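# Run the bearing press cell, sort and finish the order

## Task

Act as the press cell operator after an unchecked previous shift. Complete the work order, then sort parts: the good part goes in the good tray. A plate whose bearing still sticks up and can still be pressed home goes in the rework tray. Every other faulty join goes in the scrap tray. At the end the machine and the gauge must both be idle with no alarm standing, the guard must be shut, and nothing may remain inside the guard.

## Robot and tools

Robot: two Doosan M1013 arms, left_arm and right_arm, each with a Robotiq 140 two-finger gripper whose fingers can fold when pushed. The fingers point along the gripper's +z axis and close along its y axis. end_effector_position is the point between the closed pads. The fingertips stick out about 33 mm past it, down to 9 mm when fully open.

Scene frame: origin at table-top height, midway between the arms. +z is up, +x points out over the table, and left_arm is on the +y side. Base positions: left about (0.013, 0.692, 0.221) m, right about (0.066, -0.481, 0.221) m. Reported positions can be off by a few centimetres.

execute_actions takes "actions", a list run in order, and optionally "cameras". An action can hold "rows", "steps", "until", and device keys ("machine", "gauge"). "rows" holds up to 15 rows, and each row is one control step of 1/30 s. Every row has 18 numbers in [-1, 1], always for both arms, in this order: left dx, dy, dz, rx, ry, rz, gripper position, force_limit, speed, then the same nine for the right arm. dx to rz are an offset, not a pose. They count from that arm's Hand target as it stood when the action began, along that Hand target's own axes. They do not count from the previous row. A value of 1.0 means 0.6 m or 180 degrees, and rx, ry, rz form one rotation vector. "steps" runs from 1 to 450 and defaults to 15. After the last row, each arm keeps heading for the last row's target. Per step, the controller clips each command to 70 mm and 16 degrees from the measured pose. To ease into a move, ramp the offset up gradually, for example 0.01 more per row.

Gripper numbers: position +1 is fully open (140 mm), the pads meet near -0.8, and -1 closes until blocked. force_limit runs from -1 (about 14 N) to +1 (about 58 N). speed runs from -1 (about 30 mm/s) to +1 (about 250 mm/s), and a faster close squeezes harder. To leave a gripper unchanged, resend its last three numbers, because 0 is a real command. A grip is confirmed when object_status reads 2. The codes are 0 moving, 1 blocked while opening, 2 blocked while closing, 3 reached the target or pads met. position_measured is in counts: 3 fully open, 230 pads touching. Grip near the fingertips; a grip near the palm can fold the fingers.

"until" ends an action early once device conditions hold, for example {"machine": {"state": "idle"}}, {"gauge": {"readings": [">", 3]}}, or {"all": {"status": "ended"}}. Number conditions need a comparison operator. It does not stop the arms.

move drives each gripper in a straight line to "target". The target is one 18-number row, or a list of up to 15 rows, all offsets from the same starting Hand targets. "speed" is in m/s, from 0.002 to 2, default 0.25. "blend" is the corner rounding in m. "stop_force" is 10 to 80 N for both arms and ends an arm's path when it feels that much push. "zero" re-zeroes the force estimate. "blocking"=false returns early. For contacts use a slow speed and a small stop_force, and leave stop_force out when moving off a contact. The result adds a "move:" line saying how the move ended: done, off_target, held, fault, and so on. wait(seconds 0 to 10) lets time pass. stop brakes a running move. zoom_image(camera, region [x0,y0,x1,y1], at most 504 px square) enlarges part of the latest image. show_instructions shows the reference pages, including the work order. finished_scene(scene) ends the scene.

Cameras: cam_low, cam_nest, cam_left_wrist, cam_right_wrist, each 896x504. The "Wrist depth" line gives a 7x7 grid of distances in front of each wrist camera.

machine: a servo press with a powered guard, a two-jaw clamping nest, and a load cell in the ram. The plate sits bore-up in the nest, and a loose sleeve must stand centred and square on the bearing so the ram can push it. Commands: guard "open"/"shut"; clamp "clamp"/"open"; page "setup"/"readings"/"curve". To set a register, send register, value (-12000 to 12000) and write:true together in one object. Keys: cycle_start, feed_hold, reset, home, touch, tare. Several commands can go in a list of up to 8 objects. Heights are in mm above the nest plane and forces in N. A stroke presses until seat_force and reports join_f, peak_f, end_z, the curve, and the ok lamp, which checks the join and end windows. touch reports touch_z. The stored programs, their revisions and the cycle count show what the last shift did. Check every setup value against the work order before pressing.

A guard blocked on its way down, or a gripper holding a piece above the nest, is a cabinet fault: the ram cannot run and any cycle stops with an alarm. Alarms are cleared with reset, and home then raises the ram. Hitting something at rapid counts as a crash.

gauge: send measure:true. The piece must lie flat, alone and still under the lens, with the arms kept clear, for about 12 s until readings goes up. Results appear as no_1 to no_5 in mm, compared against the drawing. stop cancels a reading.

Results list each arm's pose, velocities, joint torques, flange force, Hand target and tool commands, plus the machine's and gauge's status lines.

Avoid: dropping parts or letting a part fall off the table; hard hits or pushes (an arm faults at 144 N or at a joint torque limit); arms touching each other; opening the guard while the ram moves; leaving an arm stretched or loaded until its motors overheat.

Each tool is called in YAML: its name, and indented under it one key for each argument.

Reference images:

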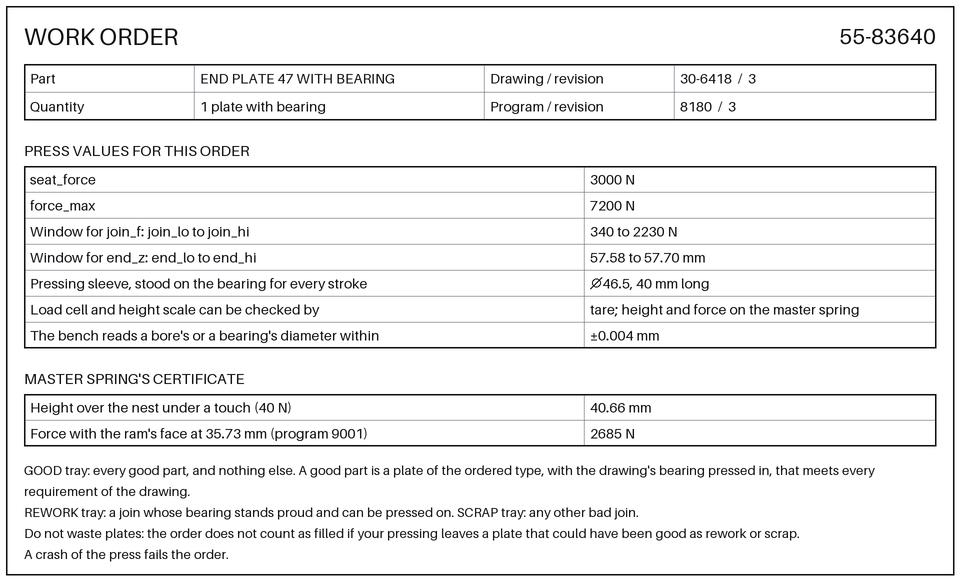

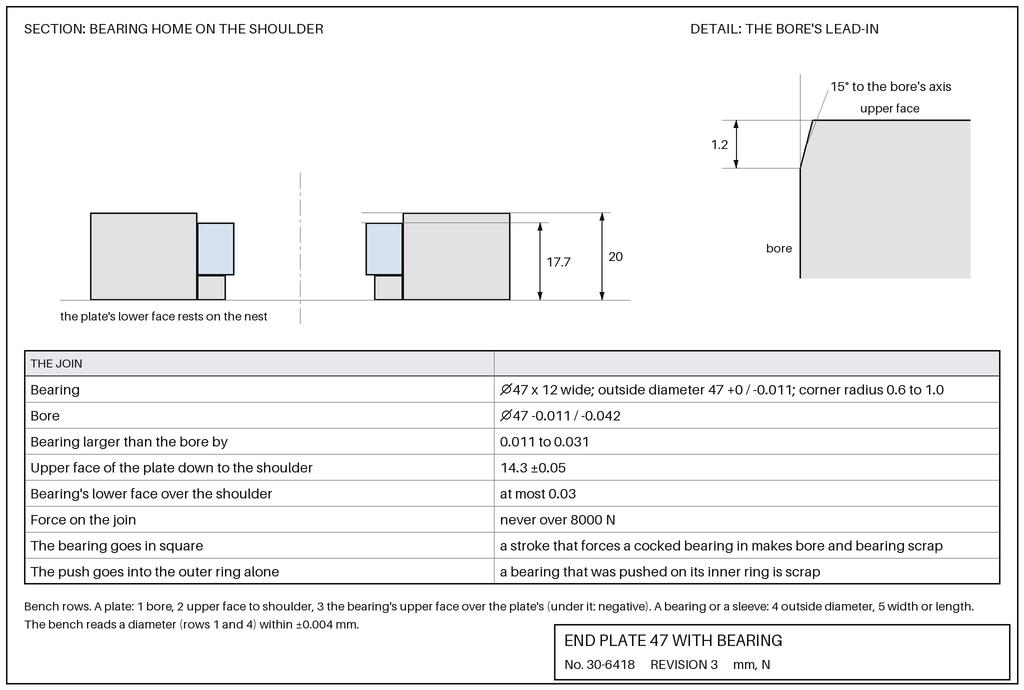

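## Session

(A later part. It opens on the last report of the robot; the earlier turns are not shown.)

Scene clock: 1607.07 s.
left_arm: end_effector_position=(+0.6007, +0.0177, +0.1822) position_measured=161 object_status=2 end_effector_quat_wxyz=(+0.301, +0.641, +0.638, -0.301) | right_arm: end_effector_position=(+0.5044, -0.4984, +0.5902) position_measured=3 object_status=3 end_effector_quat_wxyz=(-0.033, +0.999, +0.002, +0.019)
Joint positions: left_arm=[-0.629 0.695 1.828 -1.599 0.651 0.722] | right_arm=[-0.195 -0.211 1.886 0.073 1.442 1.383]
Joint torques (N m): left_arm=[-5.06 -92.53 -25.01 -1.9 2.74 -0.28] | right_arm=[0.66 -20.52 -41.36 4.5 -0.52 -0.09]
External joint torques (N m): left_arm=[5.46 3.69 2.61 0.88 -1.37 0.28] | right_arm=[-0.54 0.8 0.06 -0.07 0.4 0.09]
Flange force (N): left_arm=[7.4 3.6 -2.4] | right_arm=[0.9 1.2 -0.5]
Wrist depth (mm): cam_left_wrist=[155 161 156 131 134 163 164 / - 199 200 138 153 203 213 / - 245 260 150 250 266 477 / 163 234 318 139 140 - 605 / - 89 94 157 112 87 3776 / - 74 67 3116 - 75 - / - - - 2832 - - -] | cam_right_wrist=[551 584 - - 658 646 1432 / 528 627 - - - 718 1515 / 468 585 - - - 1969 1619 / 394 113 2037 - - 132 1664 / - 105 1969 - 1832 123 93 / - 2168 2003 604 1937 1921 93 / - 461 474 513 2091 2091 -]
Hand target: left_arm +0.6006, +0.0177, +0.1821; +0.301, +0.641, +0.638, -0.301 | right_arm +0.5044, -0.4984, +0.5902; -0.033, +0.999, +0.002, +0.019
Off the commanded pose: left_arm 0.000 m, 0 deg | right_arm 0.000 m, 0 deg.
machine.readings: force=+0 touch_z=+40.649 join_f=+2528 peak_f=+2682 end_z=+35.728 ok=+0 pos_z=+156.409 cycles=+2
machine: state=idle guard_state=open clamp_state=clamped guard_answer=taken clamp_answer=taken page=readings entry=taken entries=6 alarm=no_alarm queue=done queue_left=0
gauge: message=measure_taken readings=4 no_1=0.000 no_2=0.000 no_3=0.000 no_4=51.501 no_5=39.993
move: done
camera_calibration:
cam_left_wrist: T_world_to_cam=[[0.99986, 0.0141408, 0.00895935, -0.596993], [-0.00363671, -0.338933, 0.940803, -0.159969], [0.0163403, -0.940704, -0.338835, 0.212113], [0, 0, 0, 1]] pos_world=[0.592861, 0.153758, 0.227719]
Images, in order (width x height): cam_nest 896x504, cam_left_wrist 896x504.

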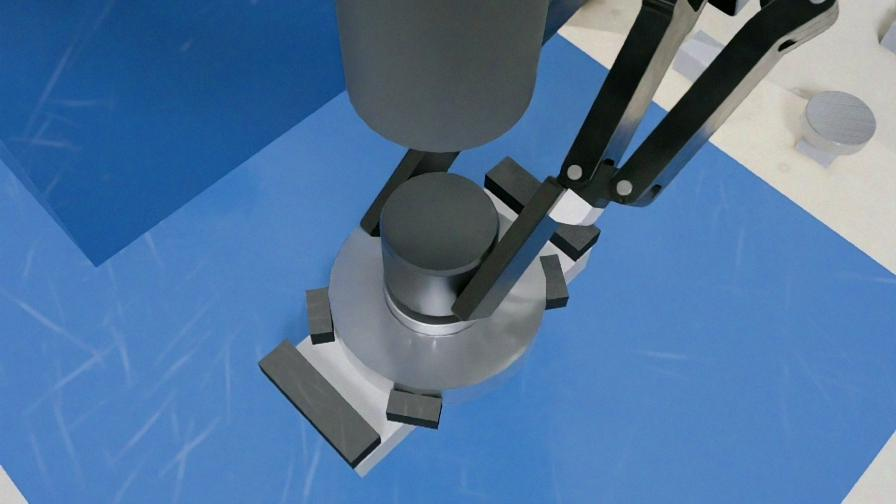

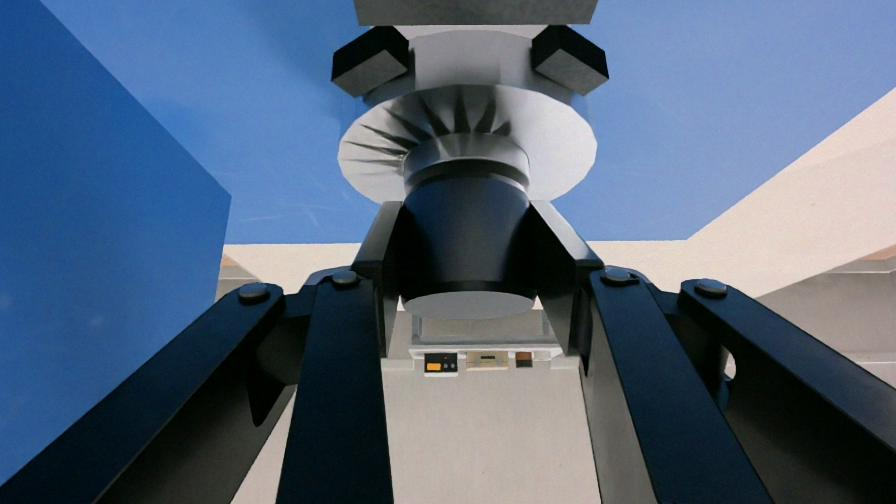

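move:
  target: [0.008,0.0004,0.0057,0,0,0,-1,-0.3,-1,0,0,0,0,0,0,1,1,1]
  speed: 0.005
  stop_force: 10
  cameras: ["cam_nest","cam_left_wrist"]

zoom_image:
  camera: "cam_nest"
  region: [340, 160, 540, 360]

zoom_image:
  camera: "cam_left_wrist"
  region: [370, 100, 570, 260]

Scene clock: 1628.33 s.
left_arm: end_effector_position=(+0.6008, +0.0180, +0.1775) position_measured=161 object_status=2 end_effector_quat_wxyz=(+0.301, +0.641, +0.638, -0.301) | right_arm: end_effector_position=(+0.5044, -0.4984, +0.5902) position_measured=3 object_status=3 end_effector_quat_wxyz=(-0.033, +0.999, +0.002, +0.019)
Joint positions: left_arm=[-0.628 0.702 1.828 -1.608 0.652 0.733] | right_arm=[-0.195 -0.211 1.886 0.073 1.442 1.383]
Joint torques (N m): left_arm=[-6.6 -82.59 -20.97 -0.72 0.36 -0.06] | right_arm=[0.91 -20.54 -41.33 4.48 -0.51 -0.12]
External joint torques (N m): left_arm=[6.9 -5.83 -0.95 -0.3 1.03 0.07] | right_arm=[-0.9 0.88 0.05 -0.06 0.39 0.12]
Flange force (N): left_arm=[1.0 2.8 -12.6] | right_arm=[0.9 2.0 -0.6]
Wrist depth (mm): cam_left_wrist=[148 155 150 115 126 157 157 / 173 192 184 133 145 195 195 / - 236 237 149 184 257 418 / - 308 310 138 146 599 3077 / 162 - 94 157 112 87 3280 / - 74 67 - - 75 - / - - - - - - -] | cam_right_wrist=[553 567 - - - 632 1450 / 334 714 - - - 1545 1525 / 451 683 693 746 765 1676 1630 / 410 113 783 - - 133 1630 / - 105 1969 - 1804 124 93 / - 2091 2110 606 1953 1986 93 / - 461 473 510 2091 2091 -]
Hand target: left_arm +0.6008, +0.0180, +0.1775; +0.301, +0.641, +0.638, -0.301 (not the last commanded pose) | right_arm +0.5044, -0.4984, +0.5902; -0.033, +0.999, +0.002, +0.019
Off the commanded pose: left_arm 0.001 m, 0 deg | right_arm 0.000 m, 0 deg.
machine.readings: force=+0 touch_z=+40.649 join_f=+2528 peak_f=+2682 end_z=+35.728 ok=+0 pos_z=+156.409 cycles=+2
machine: state=idle guard_state=open clamp_state=clamped guard_answer=taken clamp_answer=taken page=readings entry=taken entries=6 alarm=no_alarm queue=done queue_left=0
gauge: message=measure_taken readings=4 no_1=0.000 no_2=0.000 no_3=0.000 no_4=51.501 no_5=39.993
move: contact (left_arm)
camera_calibration:
cam_left_wrist: T_world_to_cam=[[0.999862, 0.0141173, 0.00873253, -0.597104], [-0.00343796, -0.338546, 0.940944, -0.15562], [0.0162399, -0.940844, -0.33845, 0.210889], [0, 0, 0, 1]] pos_world=[0.593061, 0.154159, 0.22302]
Images, in order (width x height): cam_nest 896x504, cam_left_wrist 896x504.

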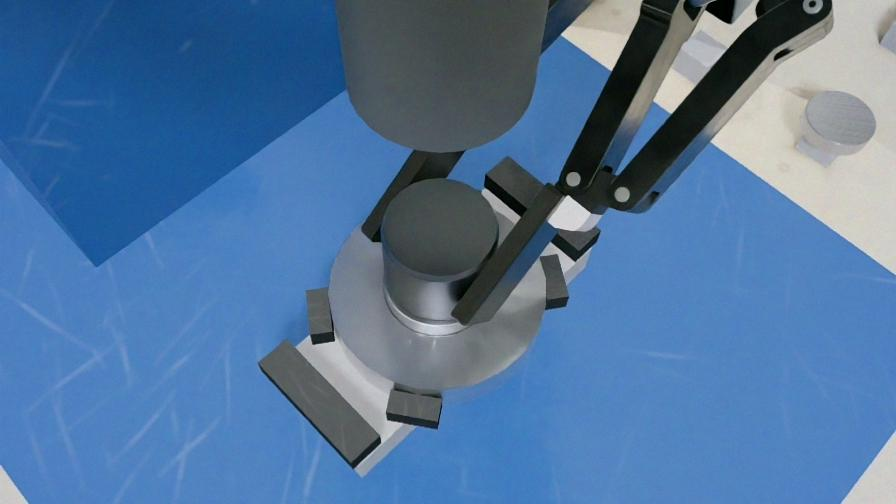

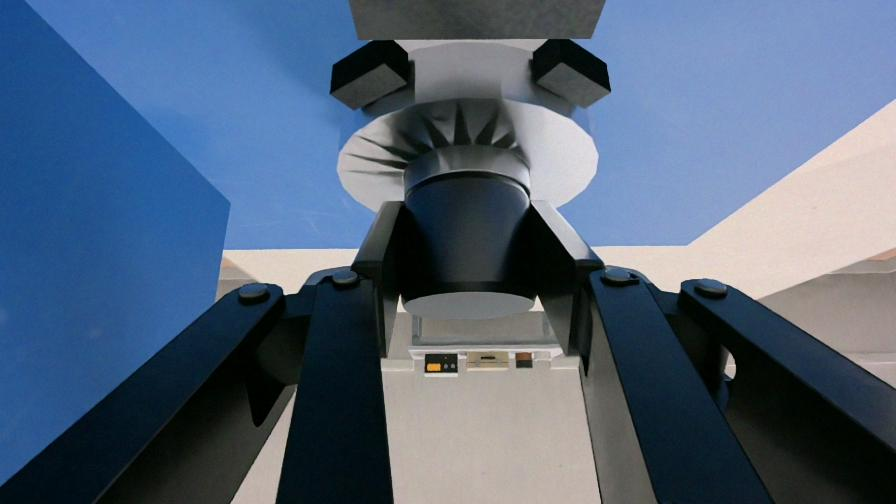

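Scaled by 2.520.

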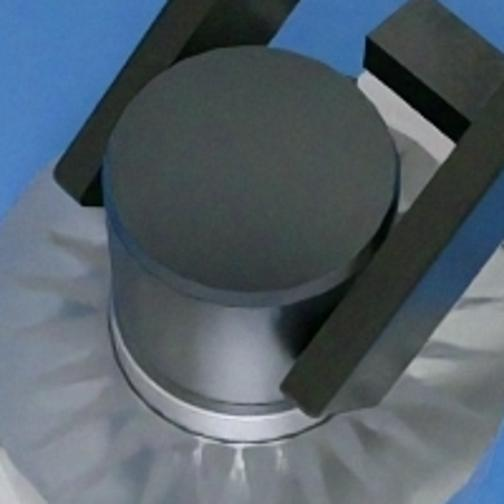

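Scaled by 2.520.

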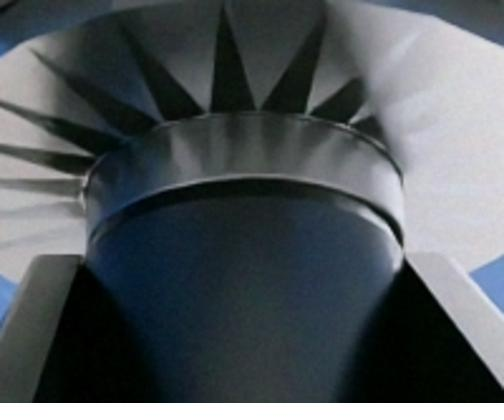

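execute_actions:
  actions:
    - {"rows":[[0,0,0,0,0,0,0.2,-0.3,-1,0,0,0,0,0,0,1,1,1]],"steps":60}

move:
  target:
    - [0,0,-0.15,0,0,0,0.2,-0.3,-1,0,0,0,0,0,0,1,1,1]
    - [0.276,0,-0.48,0,0,0,0.2,-0.3,-1,0,0,0,0,0,0,1,1,1]
  speed: [0.08,0.25]
  cameras: ["cam_nest","cam_left_wrist"]

zoom_image:
  camera: "cam_nest"
  region: [340, 160, 540, 360]

zoom_image:
  camera: "cam_left_wrist"
  region: [370, 100, 570, 260]

Scene clock: 1635.87 s.
left_arm: end_effector_position=(+0.6008, +0.0180, +0.1775) position_measured=104 object_status=3 end_effector_quat_wxyz=(+0.301, +0.641, +0.638, -0.301) | right_arm: end_effector_position=(+0.5044, -0.4984, +0.5902) position_measured=3 object_status=3 end_effector_quat_wxyz=(-0.033, +0.999, +0.002, +0.019)
Joint positions: left_arm=[-0.628 0.702 1.828 -1.608 0.652 0.733] | right_arm=[-0.195 -0.211 1.886 0.073 1.442 1.383]
Joint torques (N m): left_arm=[-5.36 -89.16 -22.23 -1.12 1.83 -0.23] | right_arm=[0.55 -20.65 -41.33 4.5 -0.53 -0.09]
External joint torques (N m): left_arm=[5.67 0.41 0.23 0.09 -0.45 0.23] | right_arm=[-0.47 0.99 0.13 -0.08 0.41 0.09]
Flange force (N): left_arm=[4.7 4.4 -4.2] | right_arm=[1.2 1.1 -0.4]
Wrist depth (mm): cam_left_wrist=[149 155 150 114 126 157 157 / 173 191 184 133 145 195 195 / 172 236 237 149 184 256 266 / 163 255 138 139 149 - 687 / - 88 104 158 159 94 82 / - - - 3368 - - 77 / - - - 2739 - - 72] | cam_right_wrist=[530 - - - - 617 1424 / 584 614 - 708 - - 1459 / 465 624 - - - - 1619 / 409 122 780 689 750 132 1630 / - 105 1921 - 1832 124 93 / - 2037 2168 597 2110 1986 93 / - 465 480 514 2129 2091 -]
Hand target: left_arm +0.6008, +0.0180, +0.1775; +0.301, +0.641, +0.638, -0.301 | right_arm +0.5044, -0.4984, +0.5902; -0.033, +0.999, +0.002, +0.019
Off the commanded pose: left_arm 0.000 m, 0 deg | right_arm 0.000 m, 0 deg.
machine.readings: force=+0 touch_z=+40.649 join_f=+2528 peak_f=+2682 end_z=+35.728 ok=+0 pos_z=+156.409 cycles=+2
machine: state=idle guard_state=open clamp_state=clamped guard_answer=taken clamp_answer=taken page=readings entry=taken entries=6 alarm=no_alarm queue=done queue_left=0
gauge: message=measure_taken readings=4 no_1=0.000 no_2=0.000 no_3=0.000 no_4=51.501 no_5=39.993

Scene clock: 1638.83 s.
left_arm: end_effector_position=(+0.6018, +0.3453, +0.2336) position_measured=104 object_status=3 end_effector_quat_wxyz=(+0.301, +0.641, +0.638, -0.301) | right_arm: end_effector_position=(+0.5044, -0.4984, +0.5902) position_measured=3 object_status=3 end_effector_quat_wxyz=(-0.033, +0.999, +0.002, +0.019)
Joint positions: left_arm=[-0.173 0.499 2.079 -1.304 0.896 0.84] | right_arm=[-0.195 -0.211 1.886 0.073 1.442 1.383]
Joint torques (N m): left_arm=[-6.22 -69.4 -19.95 -0.48 2.01 -0.23] | right_arm=[1 -20.44 -41.28 4.52 -0.5 -0.09]
External joint torques (N m): left_arm=[6.27 0.69 0.54 0.01 -0.47 0.24] | right_arm=[-1.04 0.82 0 -0.1 0.37 0.09]
Flange force (N): left_arm=[7.9 1.3 -6.5] | right_arm=[0.8 2.3 -0.7]
Wrist depth (mm): cam_left_wrist=[349 350 341 355 358 344 357 / 1696 352 351 352 353 356 423 / 2329 363 367 370 371 588 566 / 3280 - 141 457 453 113 3511 / - 88 105 2967 133 88 87 / - - - 2709 - - 77 / - - - 424 3414 - 72] | cam_right_wrist=[536 619 - - 664 642 1432 / 627 632 - - 697 662 1505 / 506 608 689 - - 1450 1619 / 397 122 2168 798 780 133 1653 / - 105 1937 - 1876 123 93 / - 98 2091 601 1937 1953 93 / - 452 476 517 2055 2110 -]
Hand target: left_arm +0.6018, +0.3454, +0.2336; +0.301, +0.641, +0.638, -0.301 | right_arm +0.5044, -0.4984, +0.5902; -0.033, +0.999, +0.002, +0.019
Off the commanded pose: left_arm 0.000 m, 0 deg | right_arm 0.000 m, 0 deg.
machine.readings: force=+0 touch_z=+40.649 join_f=+2528 peak_f=+2682 end_z=+35.728 ok=+0 pos_z=+156.409 cycles=+2
machine: state=idle guard_state=open clamp_state=clamped guard_answer=taken clamp_answer=taken page=readings entry=taken entries=6 alarm=no_alarm queue=done queue_left=0
gauge: message=measure_taken readings=4 no_1=0.000 no_2=0.000 no_3=0.000 no_4=51.501 no_5=39.993
move: done
camera_calibration:
cam_left_wrist: T_world_to_cam=[[0.999862, 0.0140828, 0.00882771, -0.603124], [-0.00353766, -0.338635, 0.940911, -0.0974867], [0.01624, -0.940812, -0.338538, 0.537809], [0, 0, 0, 1]] pos_world=[0.593961, 0.481459, 0.27912]
Images, in order (width x height): cam_nest 896x504, cam_left_wrist 896x504.

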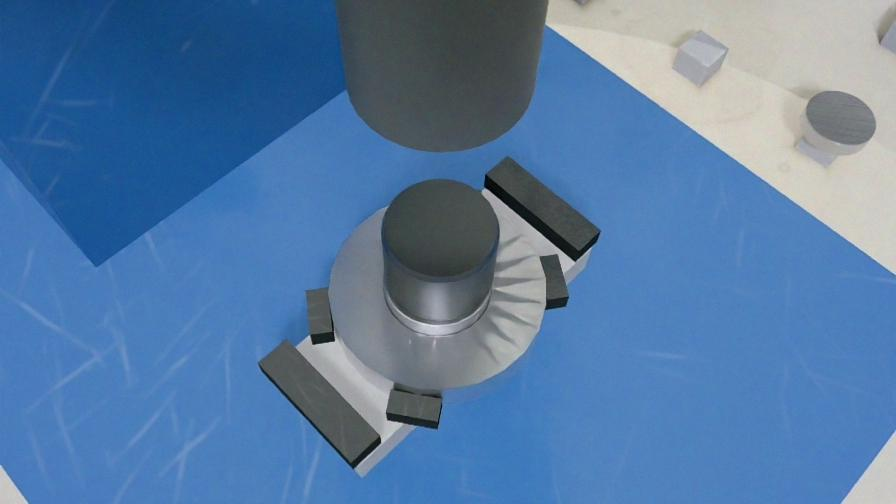

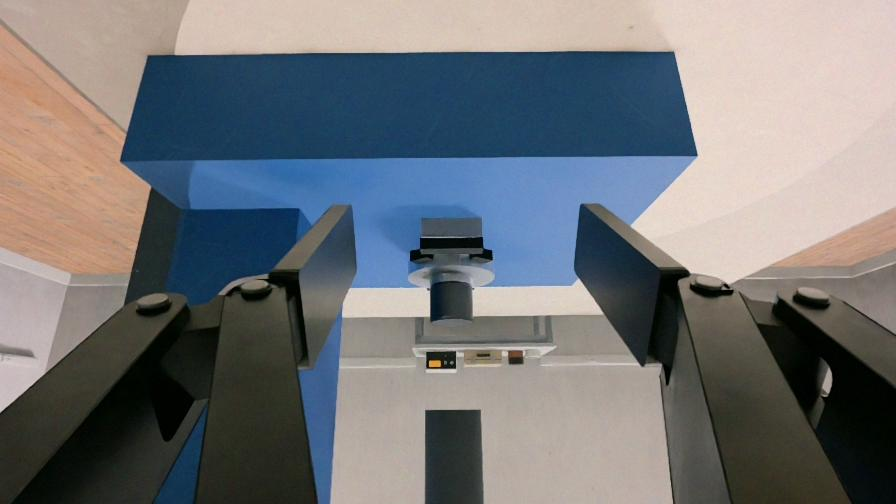

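Scaled by 2.520.

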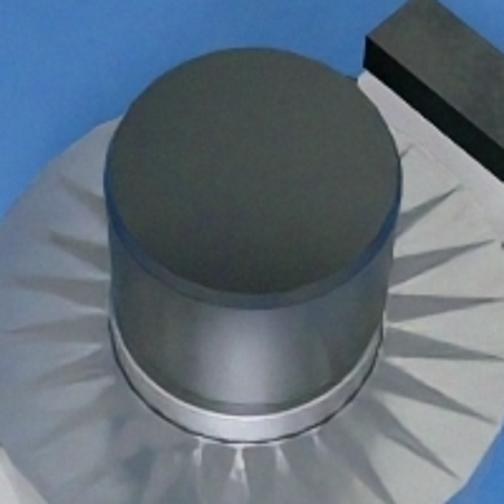

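Scaled by 2.520.

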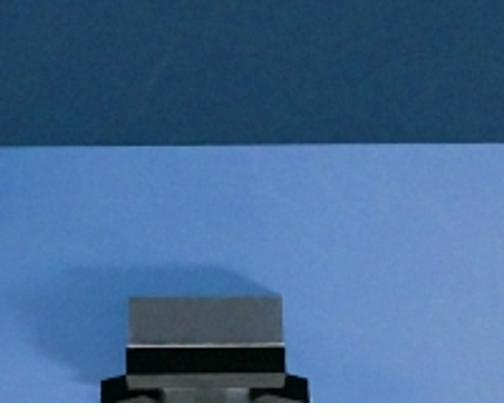

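move:
  target: [0.0,0,-0.25,0,0,0,0.2,-0.3,-1,0,0,0,0,0,0,1,1,1]

execute_actions:
  actions:
    - {"machine":[{"guard":"shut","page":"readings"},{"touch":true}],"steps":450,"until":{"machine":{"queue":["!=","running"]}}}

Scene clock: 1644.67 s.
left_arm: end_effector_position=(+0.6020, +0.4609, +0.3292) position_measured=104 object_status=3 end_effector_quat_wxyz=(+0.301, +0.641, +0.638, -0.301) | right_arm: end_effector_position=(+0.5044, -0.4984, +0.5902) position_measured=3 object_status=3 end_effector_quat_wxyz=(-0.033, +0.999, +0.002, +0.019)
Joint positions: left_arm=[0.021 0.352 2.053 -1.072 1.07 0.702] | right_arm=[-0.195 -0.211 1.886 0.073 1.442 1.383]
Joint torques (N m): left_arm=[-6.54 -61.3 -26.04 -0.11 1.45 -0.1] | right_arm=[0.54 -20.46 -41.35 4.49 -0.51 -0.08]
External joint torques (N m): left_arm=[6.53 0.56 0.53 0.1 -0.12 0.1] | right_arm=[-0.58 0.8 0.06 -0.07 0.39 0.08]
Flange force (N): left_arm=[8.0 -0.3 -7.7] | right_arm=[0.9 1.3 -0.5]
Wrist depth (mm): cam_left_wrist=[1539 505 473 498 479 - - / 1917 609 490 491 492 - - / 2444 2967 527 550 - - 3155 / 3237 1052 138 592 149 3368 3323 / - 88 108 3665 3237 94 82 / - - - 531 - - 77 / - - - 518 - - 72] | cam_right_wrist=[556 584 - - - - 1468 / 341 - - - - - 1486 / 426 604 - - 777 1608 1586 / 391 122 783 - 777 132 1664 / - 105 1921 - 1876 124 93 / - 2073 2110 594 1876 1891 93 / - 460 477 515 2148 2037 -]
Hand target: left_arm +0.6020, +0.4610, +0.3293; +0.301, +0.641, +0.638, -0.301 | right_arm +0.5044, -0.4984, +0.5902; -0.033, +0.999, +0.002, +0.019
Off the commanded pose: left_arm 0.000 m, 0 deg | right_arm 0.000 m, 0 deg.
machine.readings: force=+0 touch_z=+40.649 join_f=+2528 peak_f=+2682 end_z=+35.728 ok=+0 pos_z=+156.409 cycles=+2
machine: state=idle guard_state=open clamp_state=clamped guard_answer=taken clamp_answer=taken page=readings entry=taken entries=6 alarm=no_alarm queue=done queue_left=0
gauge: message=measure_taken readings=4 no_1=0.000 no_2=0.000 no_3=0.000 no_4=51.501 no_5=39.993
move: done

Scene clock: 1655.03 s.
left_arm: end_effector_position=(+0.6020, +0.4610, +0.3293) position_measured=104 object_status=3 end_effector_quat_wxyz=(+0.301, +0.641, +0.638, -0.301) | right_arm: end_effector_position=(+0.5044, -0.4984, +0.5902) position_measured=3 object_status=3 end_effector_quat_wxyz=(-0.033, +0.999, +0.002, +0.019)
Joint positions: left_arm=[0.021 0.352 2.053 -1.072 1.07 0.702] | right_arm=[-0.195 -0.211 1.886 0.073 1.442 1.383]
Joint torques (N m): left_arm=[-5.44 -61.52 -25.85 -0.11 1.79 -0.24] | right_arm=[0.68 -20.61 -41.3 4.5 -0.5 -0.09]
External joint torques (N m): left_arm=[5.65 0.37 0.31 0.11 -0.46 0.24] | right_arm=[-0.76 0.99 -0.01 -0.08 0.37 0.09]
Flange force (N): left_arm=[7.1 -0.3 -6.3] | right_arm=[1.3 1.7 -0.6]
Wrist depth (mm): cam_left_wrist=[1568 490 482 503 - 458 494 / 1903 554 489 487 490 642 604 / 2543 2570 525 566 554 - 2420 / 3368 - 139 622 149 3462 3323 / - 88 119 2898 134 94 87 / - - - 537 - - 77 / - - - 529 - - 72] | cam_right_wrist=[542 - - - 675 683 1407 / 545 584 679 - 699 685 1477 / 502 - - - 723 729 1565 / 427 122 788 - - 132 1630 / - 105 1891 - 1861 123 93 / - 2091 2037 603 1937 2003 93 / - 461 476 517 1986 2055 -]
Hand target: left_arm +0.6020, +0.4610, +0.3293; +0.301, +0.641, +0.638, -0.301 | right_arm +0.5044, -0.4984, +0.5902; -0.033, +0.999, +0.002, +0.019
Tool commands: left_gripper/position=+0.2 left_gripper/force_limit=-0.3 left_gripper/speed=-1.0 right_gripper/position=+1.0 right_gripper/force_limit=+1.0 right_gripper/speed=+1.0
Off the commanded pose: left_arm 0.000 m, 0 deg | right_arm 0.000 m, 0 deg.
machine.readings: force=+0 touch_z=+69.881 join_f=+2528 peak_f=+2682 end_z=+35.728 ok=+0 pos_z=+156.409 cycles=+2
machine: state=idle guard_state=shut clamp_state=clamped guard_answer=taken clamp_answer=taken page=readings entry=taken entries=7 alarm=no_alarm queue=done queue_left=0
gauge: message=measure_taken readings=4 no_1=0.000 no_2=0.000 no_3=0.000 no_4=51.501 no_5=39.993

execute_actions:
  actions:
    - {"machine":{"cycle_start":true},"steps":450,"until":{"any":{"status":"ended"}}}
    - {"machine":{"page":"curve"},"steps":2}

execute_actions:
  actions:
    - {"machine":{"page":"readings"},"steps":2}

Scene clock: 1664.37 s.
left_arm: end_effector_position=(+0.6020, +0.4610, +0.3293) position_measured=104 object_status=3 end_effector_quat_wxyz=(+0.301, +0.641, +0.638, -0.301) | right_arm: end_effector_position=(+0.5044, -0.4984, +0.5902) position_measured=3 object_status=3 end_effector_quat_wxyz=(-0.033, +0.999, +0.002, +0.019)
Joint positions: left_arm=[0.021 0.352 2.053 -1.072 1.07 0.702] | right_arm=[-0.195 -0.211 1.886 0.073 1.442 1.383]
Joint torques (N m): left_arm=[-5.67 -61.58 -25.86 -0.14 1.8 -0.24] | right_arm=[0.69 -20.7 -41.3 4.5 -0.51 -0.09]
External joint torques (N m): left_arm=[5.79 0.6 0.28 0.14 -0.47 0.24] | right_arm=[-0.73 1 -0.1 -0.07 0.39 0.09]
External joint torques at the end of the 1st action: left_arm=[5.58 0.62 0.61 0.12 -0.45 0.22] | right_arm=[-0.62 1.03 0.11 -0.07 0.4 0.09]
Flange force (N): left_arm=[7.5 0.0 -6.3] | right_arm=[1.4 1.7 -0.8]
Flange force at the end of the 1st action (N): left_arm=[7.3 -0.6 -5.9] | right_arm=[1.2 1.4 -0.4]
Wrist depth (mm): cam_left_wrist=[1568 - 473 475 475 459 506 / 1932 580 489 493 490 - 578 / 2287 2397 527 563 539 772 2932 / 3323 3155 126 612 149 3003 3462 / - 88 109 3077 132 94 82 / - - - 533 - - 77 / - - 544 525 - - 72] | cam_right_wrist=[581 606 - 632 - 681 1424 / 642 627 721 687 - 681 1515 / 504 632 703 - - 1586 1641 / 428 122 788 - 765 133 1653 / - 105 1876 856 1861 123 93 / - 2148 2110 617 1969 1986 93 / - 454 469 508 2148 2020 -]
Hand target: left_arm +0.6020, +0.4610, +0.3293; +0.301, +0.641, +0.638, -0.301 | right_arm +0.5044, -0.4984, +0.5902; -0.033, +0.999, +0.002, +0.019
Tool commands: left_gripper/position=+0.2 left_gripper/force_limit=-0.3 left_gripper/speed=-1.0 right_gripper/position=+1.0 right_gripper/force_limit=+1.0 right_gripper/speed=+1.0
Off the commanded pose: left_arm 0.000 m, 0 deg | right_arm 0.000 m, 0 deg.
machine.curve: curve1_z=+71.200 curve1_f=-3 curve2_z=+69.271 curve2_f=+103 curve3_z=+67.343 curve3_f=+305 curve4_z=+65.414 curve4_f=+505 curve5_z=+63.486 curve5_f=+716 curve6_z=+61.557 curve6_f=+918 curve7_z=+59.629 curve7_f=+0 curve8_z=+57.700 curve8_f=+0
machine: state=done guard_state=shut clamp_state=clamped guard_answer=taken clamp_answer=taken page=curve entry=taken entries=8 alarm=no_alarm queue=done queue_left=0
gauge: message=measure_taken readings=4 no_1=0.000 no_2=0.000 no_3=0.000 no_4=51.501 no_5=39.993

Scene clock: 1664.63 s.
left_arm: end_effector_position=(+0.6020, +0.4610, +0.3293) position_measured=104 object_status=3 end_effector_quat_wxyz=(+0.301, +0.641, +0.638, -0.301) | right_arm: end_effector_position=(+0.5044, -0.4984, +0.5902) position_measured=3 object_status=3 end_effector_quat_wxyz=(-0.033, +0.999, +0.002, +0.019)
Joint positions: left_arm=[0.021 0.352 2.053 -1.072 1.07 0.702] | right_arm=[-0.195 -0.211 1.886 0.073 1.442 1.383]
Joint torques (N m): left_arm=[-5.41 -61.51 -26.04 -0.15 1.79 -0.22] | right_arm=[0.55 -20.47 -41.28 4.5 -0.53 -0.1]
External joint torques (N m): left_arm=[5.44 0.56 0.57 0.14 -0.46 0.22] | right_arm=[-0.63 0.85 0.01 -0.09 0.41 0.1]
Flange force (N): left_arm=[7.1 -0.6 -5.8] | right_arm=[1.0 1.4 -0.7]
Wrist depth (mm): cam_left_wrist=[1558 444 472 495 495 - 485 / 1963 1860 487 490 492 585 - / 2518 2374 541 561 545 - 2832 / 3462 - 139 631 149 1039 3511 / - 88 120 3414 133 94 82 / - - - 558 - - 77 / - - 3414 521 3561 - 72] | cam_right_wrist=[569 597 - 655 649 - 1441 / 597 622 - - - 1320 1525 / 504 632 - - - 1565 1619 / 430 122 1725 - - 132 1676 / - 105 2110 790 1876 123 93 / - 2073 2129 609 1937 1953 93 / - 462 483 513 2020 2091 -]
Hand target: left_arm +0.6020, +0.4610, +0.3293; +0.301, +0.641, +0.638, -0.301 | right_arm +0.5044, -0.4984, +0.5902; -0.033, +0.999, +0.002, +0.019
Tool commands: left_gripper/position=+0.2 left_gripper/force_limit=-0.3 left_gripper/speed=-1.0 right_gripper/position=+1.0 right_gripper/force_limit=+1.0 right_gripper/speed=+1.0
Off the commanded pose: left_arm 0.000 m, 0 deg | right_arm 0.000 m, 0 deg.
machine.readings: force=+0 touch_z=+69.881 join_f=+0 peak_f=+3361 end_z=+59.944 ok=+0 pos_z=+156.409 cycles=+3
machine: state=done guard_state=shut clamp_state=clamped guard_answer=taken clamp_answer=taken page=readings entry=taken entries=8 alarm=no_alarm queue=done queue_left=0
gauge: message=measure_taken readings=4 no_1=0.000 no_2=0.000 no_3=0.000 no_4=51.501 no_5=39.993

execute_actions:
  actions:
    - {"machine":{"guard":"open"},"rows":[[0,0,0,0,0,0,0.2,-0.3,-1,0,0,0,0,0,0,1,1,1]],"steps":75}
  cameras: ["cam_nest"]

zoom_image:
  camera: "cam_nest"
  region: [340, 160, 540, 360]

zoom_image:
  camera: "cam_nest"
  region: [370, 270, 510, 350]

Scene clock: 1676.03 s.
left_arm: end_effector_position=(+0.6020, +0.4610, +0.3293) position_measured=104 object_status=3 end_effector_quat_wxyz=(+0.301, +0.641, +0.638, -0.301) | right_arm: end_effector_position=(+0.5044, -0.4984, +0.5902) position_measured=3 object_status=3 end_effector_quat_wxyz=(-0.033, +0.999, +0.002, +0.019)
Joint positions: left_arm=[0.021 0.352 2.053 -1.072 1.07 0.702] | right_arm=[-0.195 -0.211 1.886 0.073 1.442 1.383]
Joint torques (N m): left_arm=[-5.34 -61.58 -25.99 -0.16 1.81 -0.22] | right_arm=[0.8 -20.39 -41.34 4.54 -0.52 -0.14]
External joint torques (N m): left_arm=[5.31 0.6 0.59 0.15 -0.47 0.22] | right_arm=[-0.66 0.54 -0.04 -0.1 0.4 0.14]
Flange force (N): left_arm=[7.0 -0.5 -5.6] | right_arm=[0.6 1.3 -0.8]
Wrist depth (mm): cam_left_wrist=[1558 469 504 - 479 - 475 / 1903 1846 486 502 486 605 593 / 2518 2444 520 564 526 817 1548 / 3462 1047 126 674 149 3368 3561 / - 88 109 4086 149 94 82 / - - - 564 3561 - 77 / - - - 508 - - 72] | cam_right_wrist=[556 - - - - - 1432 / 572 622 - 755 703 - 1505 / 467 624 - 732 718 1576 1597 / 393 113 2340 772 770 132 1688 / - 98 1937 812 1846 123 93 / - 2148 2091 606 1937 1937 93 / - 462 479 509 2091 2091 -]
Hand target: left_arm +0.6020, +0.4610, +0.3293; +0.301, +0.641, +0.638, -0.301 | right_arm +0.5044, -0.4984, +0.5902; -0.033, +0.999, +0.002, +0.019
Off the commanded pose: left_arm 0.000 m, 0 deg | right_arm 0.000 m, 0 deg.
machine.readings: force=+0 touch_z=+69.881 join_f=+0 peak_f=+3361 end_z=+59.944 ok=+0 pos_z=+156.409 cycles=+3
machine: state=done guard_state=open clamp_state=clamped guard_answer=taken clamp_answer=taken page=readings entry=taken entries=8 alarm=no_alarm queue=done queue_left=0
gauge: message=measure_taken readings=4 no_1=0.000 no_2=0.000 no_3=0.000 no_4=51.501 no_5=39.993
Images, in order (width x height): cam_nest 896x504.

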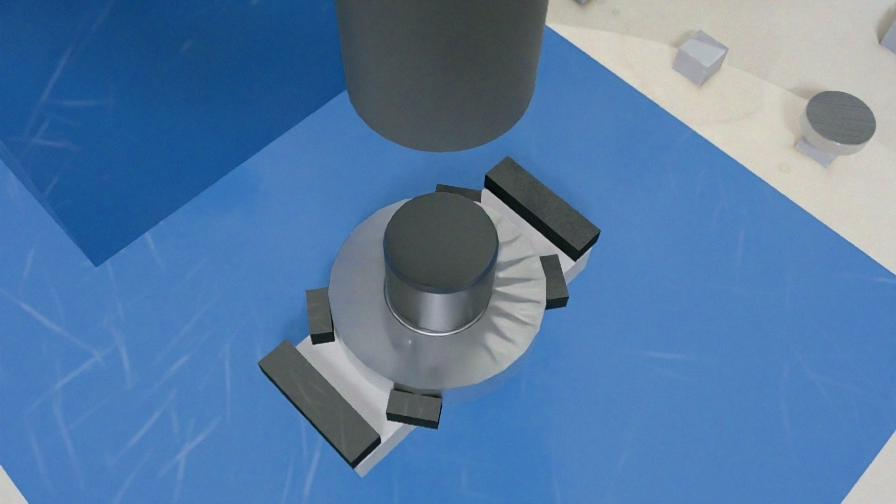

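Scaled by 2.520.

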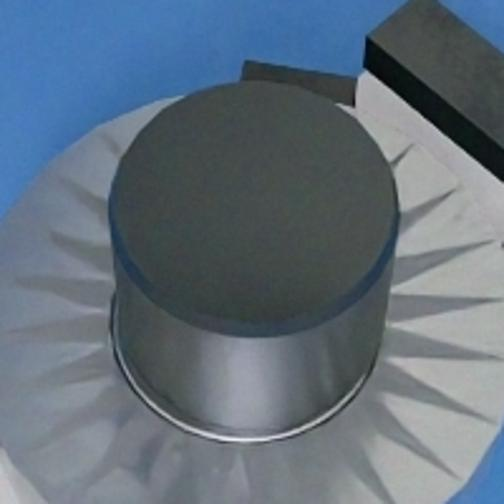

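Scaled by 3.600.

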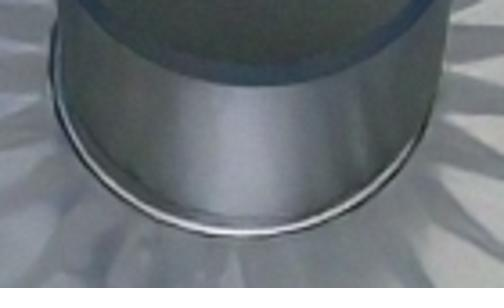

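move:
  target:
    - [-0.0095,0,0.2446,0,0,0,0.2,-0.3,-1,0,0,0,0,0,0,1,1,1]
    - [-0.2683,-0.002,0.5887,0,0,0,0.2,-0.3,-1,0,0,0,0,0,0,1,1,1]
    - [-0.2682,-0.002,0.7389,0,0,0,0.2,-0.3,-1,0,0,0,0,0,0,1,1,1]
  speed: [0.2,0.2,0.08]
  blend: [0.03,0.01,0]
  cameras: ["cam_left_wrist"]

zoom_image:
  camera: "cam_left_wrist"
  region: [370, 100, 570, 260]

Scene clock: 1696.57 s.
left_arm: end_effector_position=(+0.5996, +0.0170, +0.1706) position_measured=104 object_status=3 end_effector_quat_wxyz=(+0.301, +0.641, +0.638, -0.301) | right_arm: end_effector_position=(+0.5044, -0.4984, +0.5902) position_measured=3 object_status=3 end_effector_quat_wxyz=(-0.033, +0.999, +0.002, +0.019)
Joint positions: left_arm=[-0.63 0.711 1.829 -1.623 0.652 0.75] | right_arm=[-0.195 -0.211 1.886 0.073 1.442 1.383]
Joint torques (N m): left_arm=[-4.55 -88.84 -21.78 -1.35 1.6 -0.03] | right_arm=[0.72 -20.46 -41.25 4.53 -0.52 -0.06]
External joint torques (N m): left_arm=[5.17 -0.54 0.14 0.32 -0.2 0.03] | right_arm=[-0.78 0.74 -0.05 -0.11 0.4 0.05]
Flange force (N): left_arm=[2.9 4.3 -5.4] | right_arm=[0.9 1.8 -0.8]
Wrist depth (mm): cam_left_wrist=[145 146 142 110 106 155 148 / - 181 173 128 132 184 185 / 170 217 225 143 168 242 242 / 170 - 141 139 149 321 585 / - 88 119 2652 149 94 87 / - - - - - - 77 / - - - 3776 - - 72] | cam_right_wrist=[556 588 675 656 635 - 1432 / 333 614 685 - 689 - 1505 / 447 576 - - - 1432 1608 / 413 122 785 736 - 133 1751 / - 105 1986 - 1751 123 93 / - 98 1969 598 1953 1953 93 / - 462 477 516 2091 2110 -]
Hand target: left_arm +0.5996, +0.0169, +0.1705; +0.301, +0.641, +0.638, -0.301 | right_arm +0.5044, -0.4984, +0.5902; -0.033, +0.999, +0.002, +0.019
Off the commanded pose: left_arm 0.000 m, 0 deg | right_arm 0.000 m, 0 deg.
machine.readings: force=+0 touch_z=+69.881 join_f=+0 peak_f=+3361 end_z=+59.944 ok=+0 pos_z=+156.409 cycles=+3
machine: state=done guard_state=open clamp_state=clamped guard_answer=taken clamp_answer=taken page=readings entry=taken entries=8 alarm=no_alarm queue=done queue_left=0
gauge: message=measure_taken readings=4 no_1=0.000 no_2=0.000 no_3=0.000 no_4=51.501 no_5=39.993
move: done
camera_calibration:
cam_left_wrist: T_world_to_cam=[[0.999862, 0.0140828, 0.00882771, -0.595843], [-0.00353766, -0.338635, 0.940911, -0.149424], [0.01624, -0.940812, -0.338538, 0.207552], [0, 0, 0, 1]] pos_world=[0.591861, 0.153059, 0.21612]
Images, in order (width x height): cam_left_wrist 896x504.

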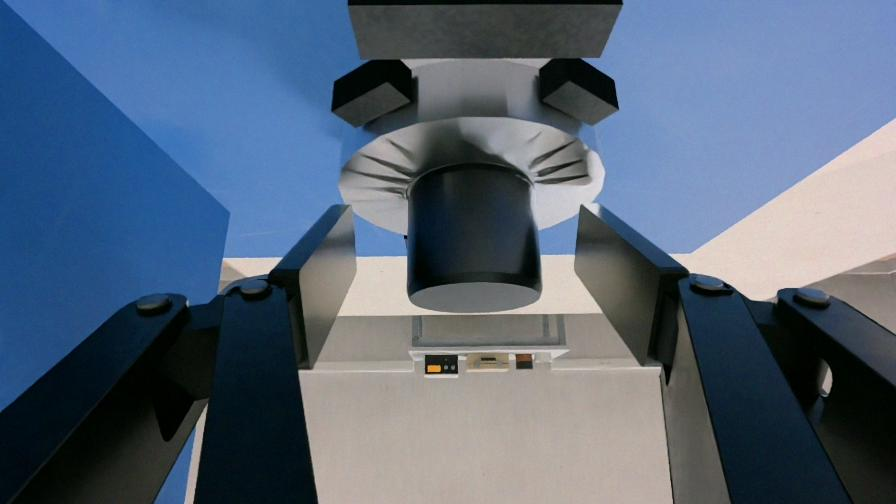

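Scaled by 2.520.

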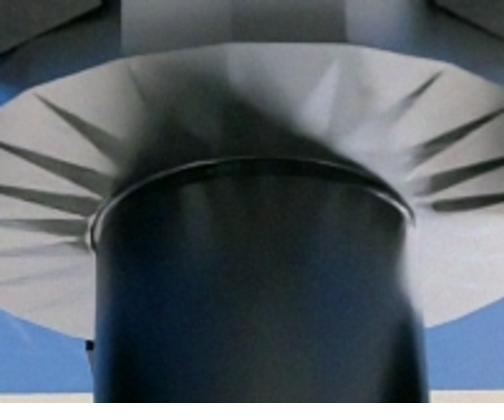

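zoom_image:
  camera: "cam_left_wrist"
  region: [400, 150, 550, 220]

Scaled by 3.360.

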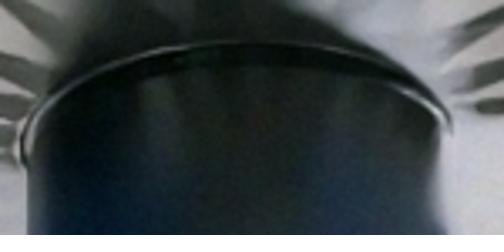

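move:
  target: [0,0.0027,0,0,0,0,0.2,-0.3,-1,0,0,0,0,0,0,1,1,1]
  speed: 0.02

execute_actions:
  actions:
    - {"rows":[[0,0,0,0,0,0,-1,-0.3,-1,0,0,0,0,0,0,1,1,1]],"steps":75}
  cameras: ["cam_left_wrist"]

zoom_image:
  camera: "cam_left_wrist"
  region: [400, 150, 550, 220]

Scene clock: 1714.13 s.
left_arm: end_effector_position=(+0.6012, +0.0169, +0.1705) position_measured=104 object_status=3 end_effector_quat_wxyz=(+0.301, +0.641, +0.638, -0.301) | right_arm: end_effector_position=(+0.5044, -0.4984, +0.5902) position_measured=3 object_status=3 end_effector_quat_wxyz=(-0.033, +0.999, +0.002, +0.019)
Joint positions: left_arm=[-0.629 0.712 1.826 -1.62 0.652 0.748] | right_arm=[-0.195 -0.211 1.886 0.073 1.442 1.383]
Joint torques (N m): left_arm=[-5.26 -89.62 -22.14 -1.07 1.86 -0.32] | right_arm=[0.58 -20.75 -41.35 4.49 -0.53 -0.12]
External joint torques (N m): left_arm=[5.74 0.69 0.62 0.04 -0.47 0.32] | right_arm=[-0.52 0.98 0 -0.06 0.41 0.11]
Flange force (N): left_arm=[5.5 3.7 -4.2] | right_arm=[1.3 1.1 -0.6]
Wrist depth (mm): cam_left_wrist=[145 146 142 110 110 154 154 / - 180 173 128 131 184 184 / 172 221 211 144 168 242 416 / 164 256 141 138 149 295 - / - 88 141 2769 149 88 82 / - - - - - - 77 / - - - - - - 72] | cam_right_wrist=[543 592 - - - 642 1424 / 553 619 - 725 677 - 1525 / 406 622 - - - 1432 1555 / 396 122 796 - - 132 1688 / - 105 1937 869 1906 123 93 / - 2148 2110 592 1921 2003 93 / - 465 477 513 2073 2073 -]
Hand target: left_arm +0.6012, +0.0169, +0.1705; +0.301, +0.641, +0.638, -0.301 | right_arm +0.5044, -0.4984, +0.5902; -0.033, +0.999, +0.002, +0.019
Off the commanded pose: left_arm 0.000 m, 0 deg | right_arm 0.000 m, 0 deg.
machine.readings: force=+0 touch_z=+69.881 join_f=+0 peak_f=+3361 end_z=+59.944 ok=+0 pos_z=+156.409 cycles=+3
machine: state=done guard_state=open clamp_state=clamped guard_answer=taken clamp_answer=taken page=readings entry=taken entries=8 alarm=no_alarm queue=done queue_left=0
gauge: message=measure_taken readings=4 no_1=0.000 no_2=0.000 no_3=0.000 no_4=51.501 no_5=39.993
move: done

Scene clock: 1716.83 s.
left_arm: end_effector_position=(+0.6013, +0.0168, +0.1705) position_measured=161 object_status=2 end_effector_quat_wxyz=(+0.301, +0.641, +0.638, -0.301) | right_arm: end_effector_position=(+0.5044, -0.4984, +0.5902) position_measured=3 object_status=3 end_effector_quat_wxyz=(-0.033, +0.999, +0.002, +0.019)
Joint positions: left_arm=[-0.629 0.712 1.826 -1.62 0.652 0.747] | right_arm=[-0.195 -0.211 1.886 0.073 1.442 1.383]
Joint torques (N m): left_arm=[-7.49 -85.48 -21.45 -0.94 1.22 -0.11] | right_arm=[0.75 -20.45 -41.38 4.48 -0.51 -0.1]
External joint torques (N m): left_arm=[7.61 -3.43 -0.02 -0.09 0.2 0.11] | right_arm=[-0.9 0.74 -0.07 -0.05 0.39 0.1]
Flange force (N): left_arm=[3.3 3.6 -10.7] | right_arm=[0.9 2.0 -0.8]
Wrist depth (mm): cam_left_wrist=[146 146 142 110 110 154 148 / 172 181 173 128 132 184 184 / - 223 211 144 168 242 224 / - - 290 137 144 302 751 / - - 94 168 112 87 3368 / - 74 67 3195 - 75 - / - - - - - - -] | cam_right_wrist=[561 597 - - 639 660 1450 / 582 629 - 675 - 1382 1505 / 468 600 - - - 1576 1619 / 393 122 1676 775 760 132 1641 / - 105 2020 - 1804 124 93 / - 2073 2020 585 1986 1876 93 / - 461 476 515 1953 2110 -]
Hand target: left_arm +0.6012, +0.0169, +0.1705; +0.301, +0.641, +0.638, -0.301 | right_arm +0.5044, -0.4984, +0.5902; -0.033, +0.999, +0.002, +0.019
Off the commanded pose: left_arm 0.000 m, 0 deg | right_arm 0.000 m, 0 deg.
machine.readings: force=+0 touch_z=+69.881 join_f=+0 peak_f=+3361 end_z=+59.944 ok=+0 pos_z=+156.409 cycles=+3
machine: state=done guard_state=open clamp_state=clamped guard_answer=taken clamp_answer=taken page=readings entry=taken entries=8 alarm=no_alarm queue=done queue_left=0
gauge: message=measure_taken readings=4 no_1=0.000 no_2=0.000 no_3=0.000 no_4=51.501 no_5=39.993
camera_calibration:
cam_left_wrist: T_world_to_cam=[[0.999862, 0.0140828, 0.00882771, -0.59744], [-0.00353766, -0.338635, 0.940911, -0.149359], [0.01624, -0.940812, -0.338538, 0.207398], [0, 0, 0, 1]] pos_world=[0.593461, 0.152959, 0.21602]
Images, in order (width x height): cam_left_wrist 896x504.

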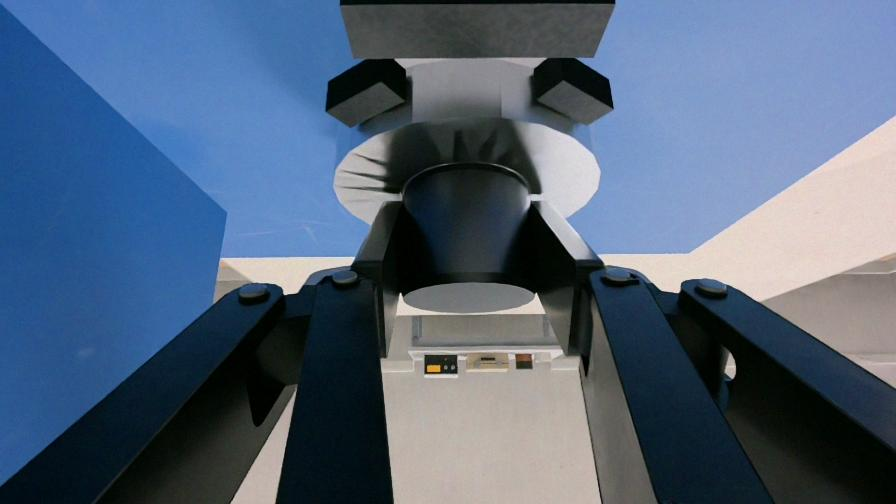

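Scaled by 3.360.

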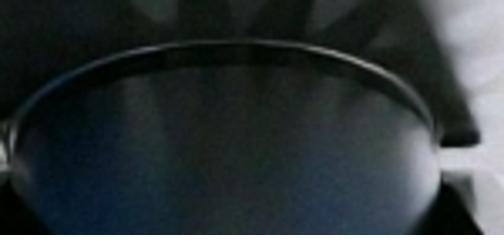

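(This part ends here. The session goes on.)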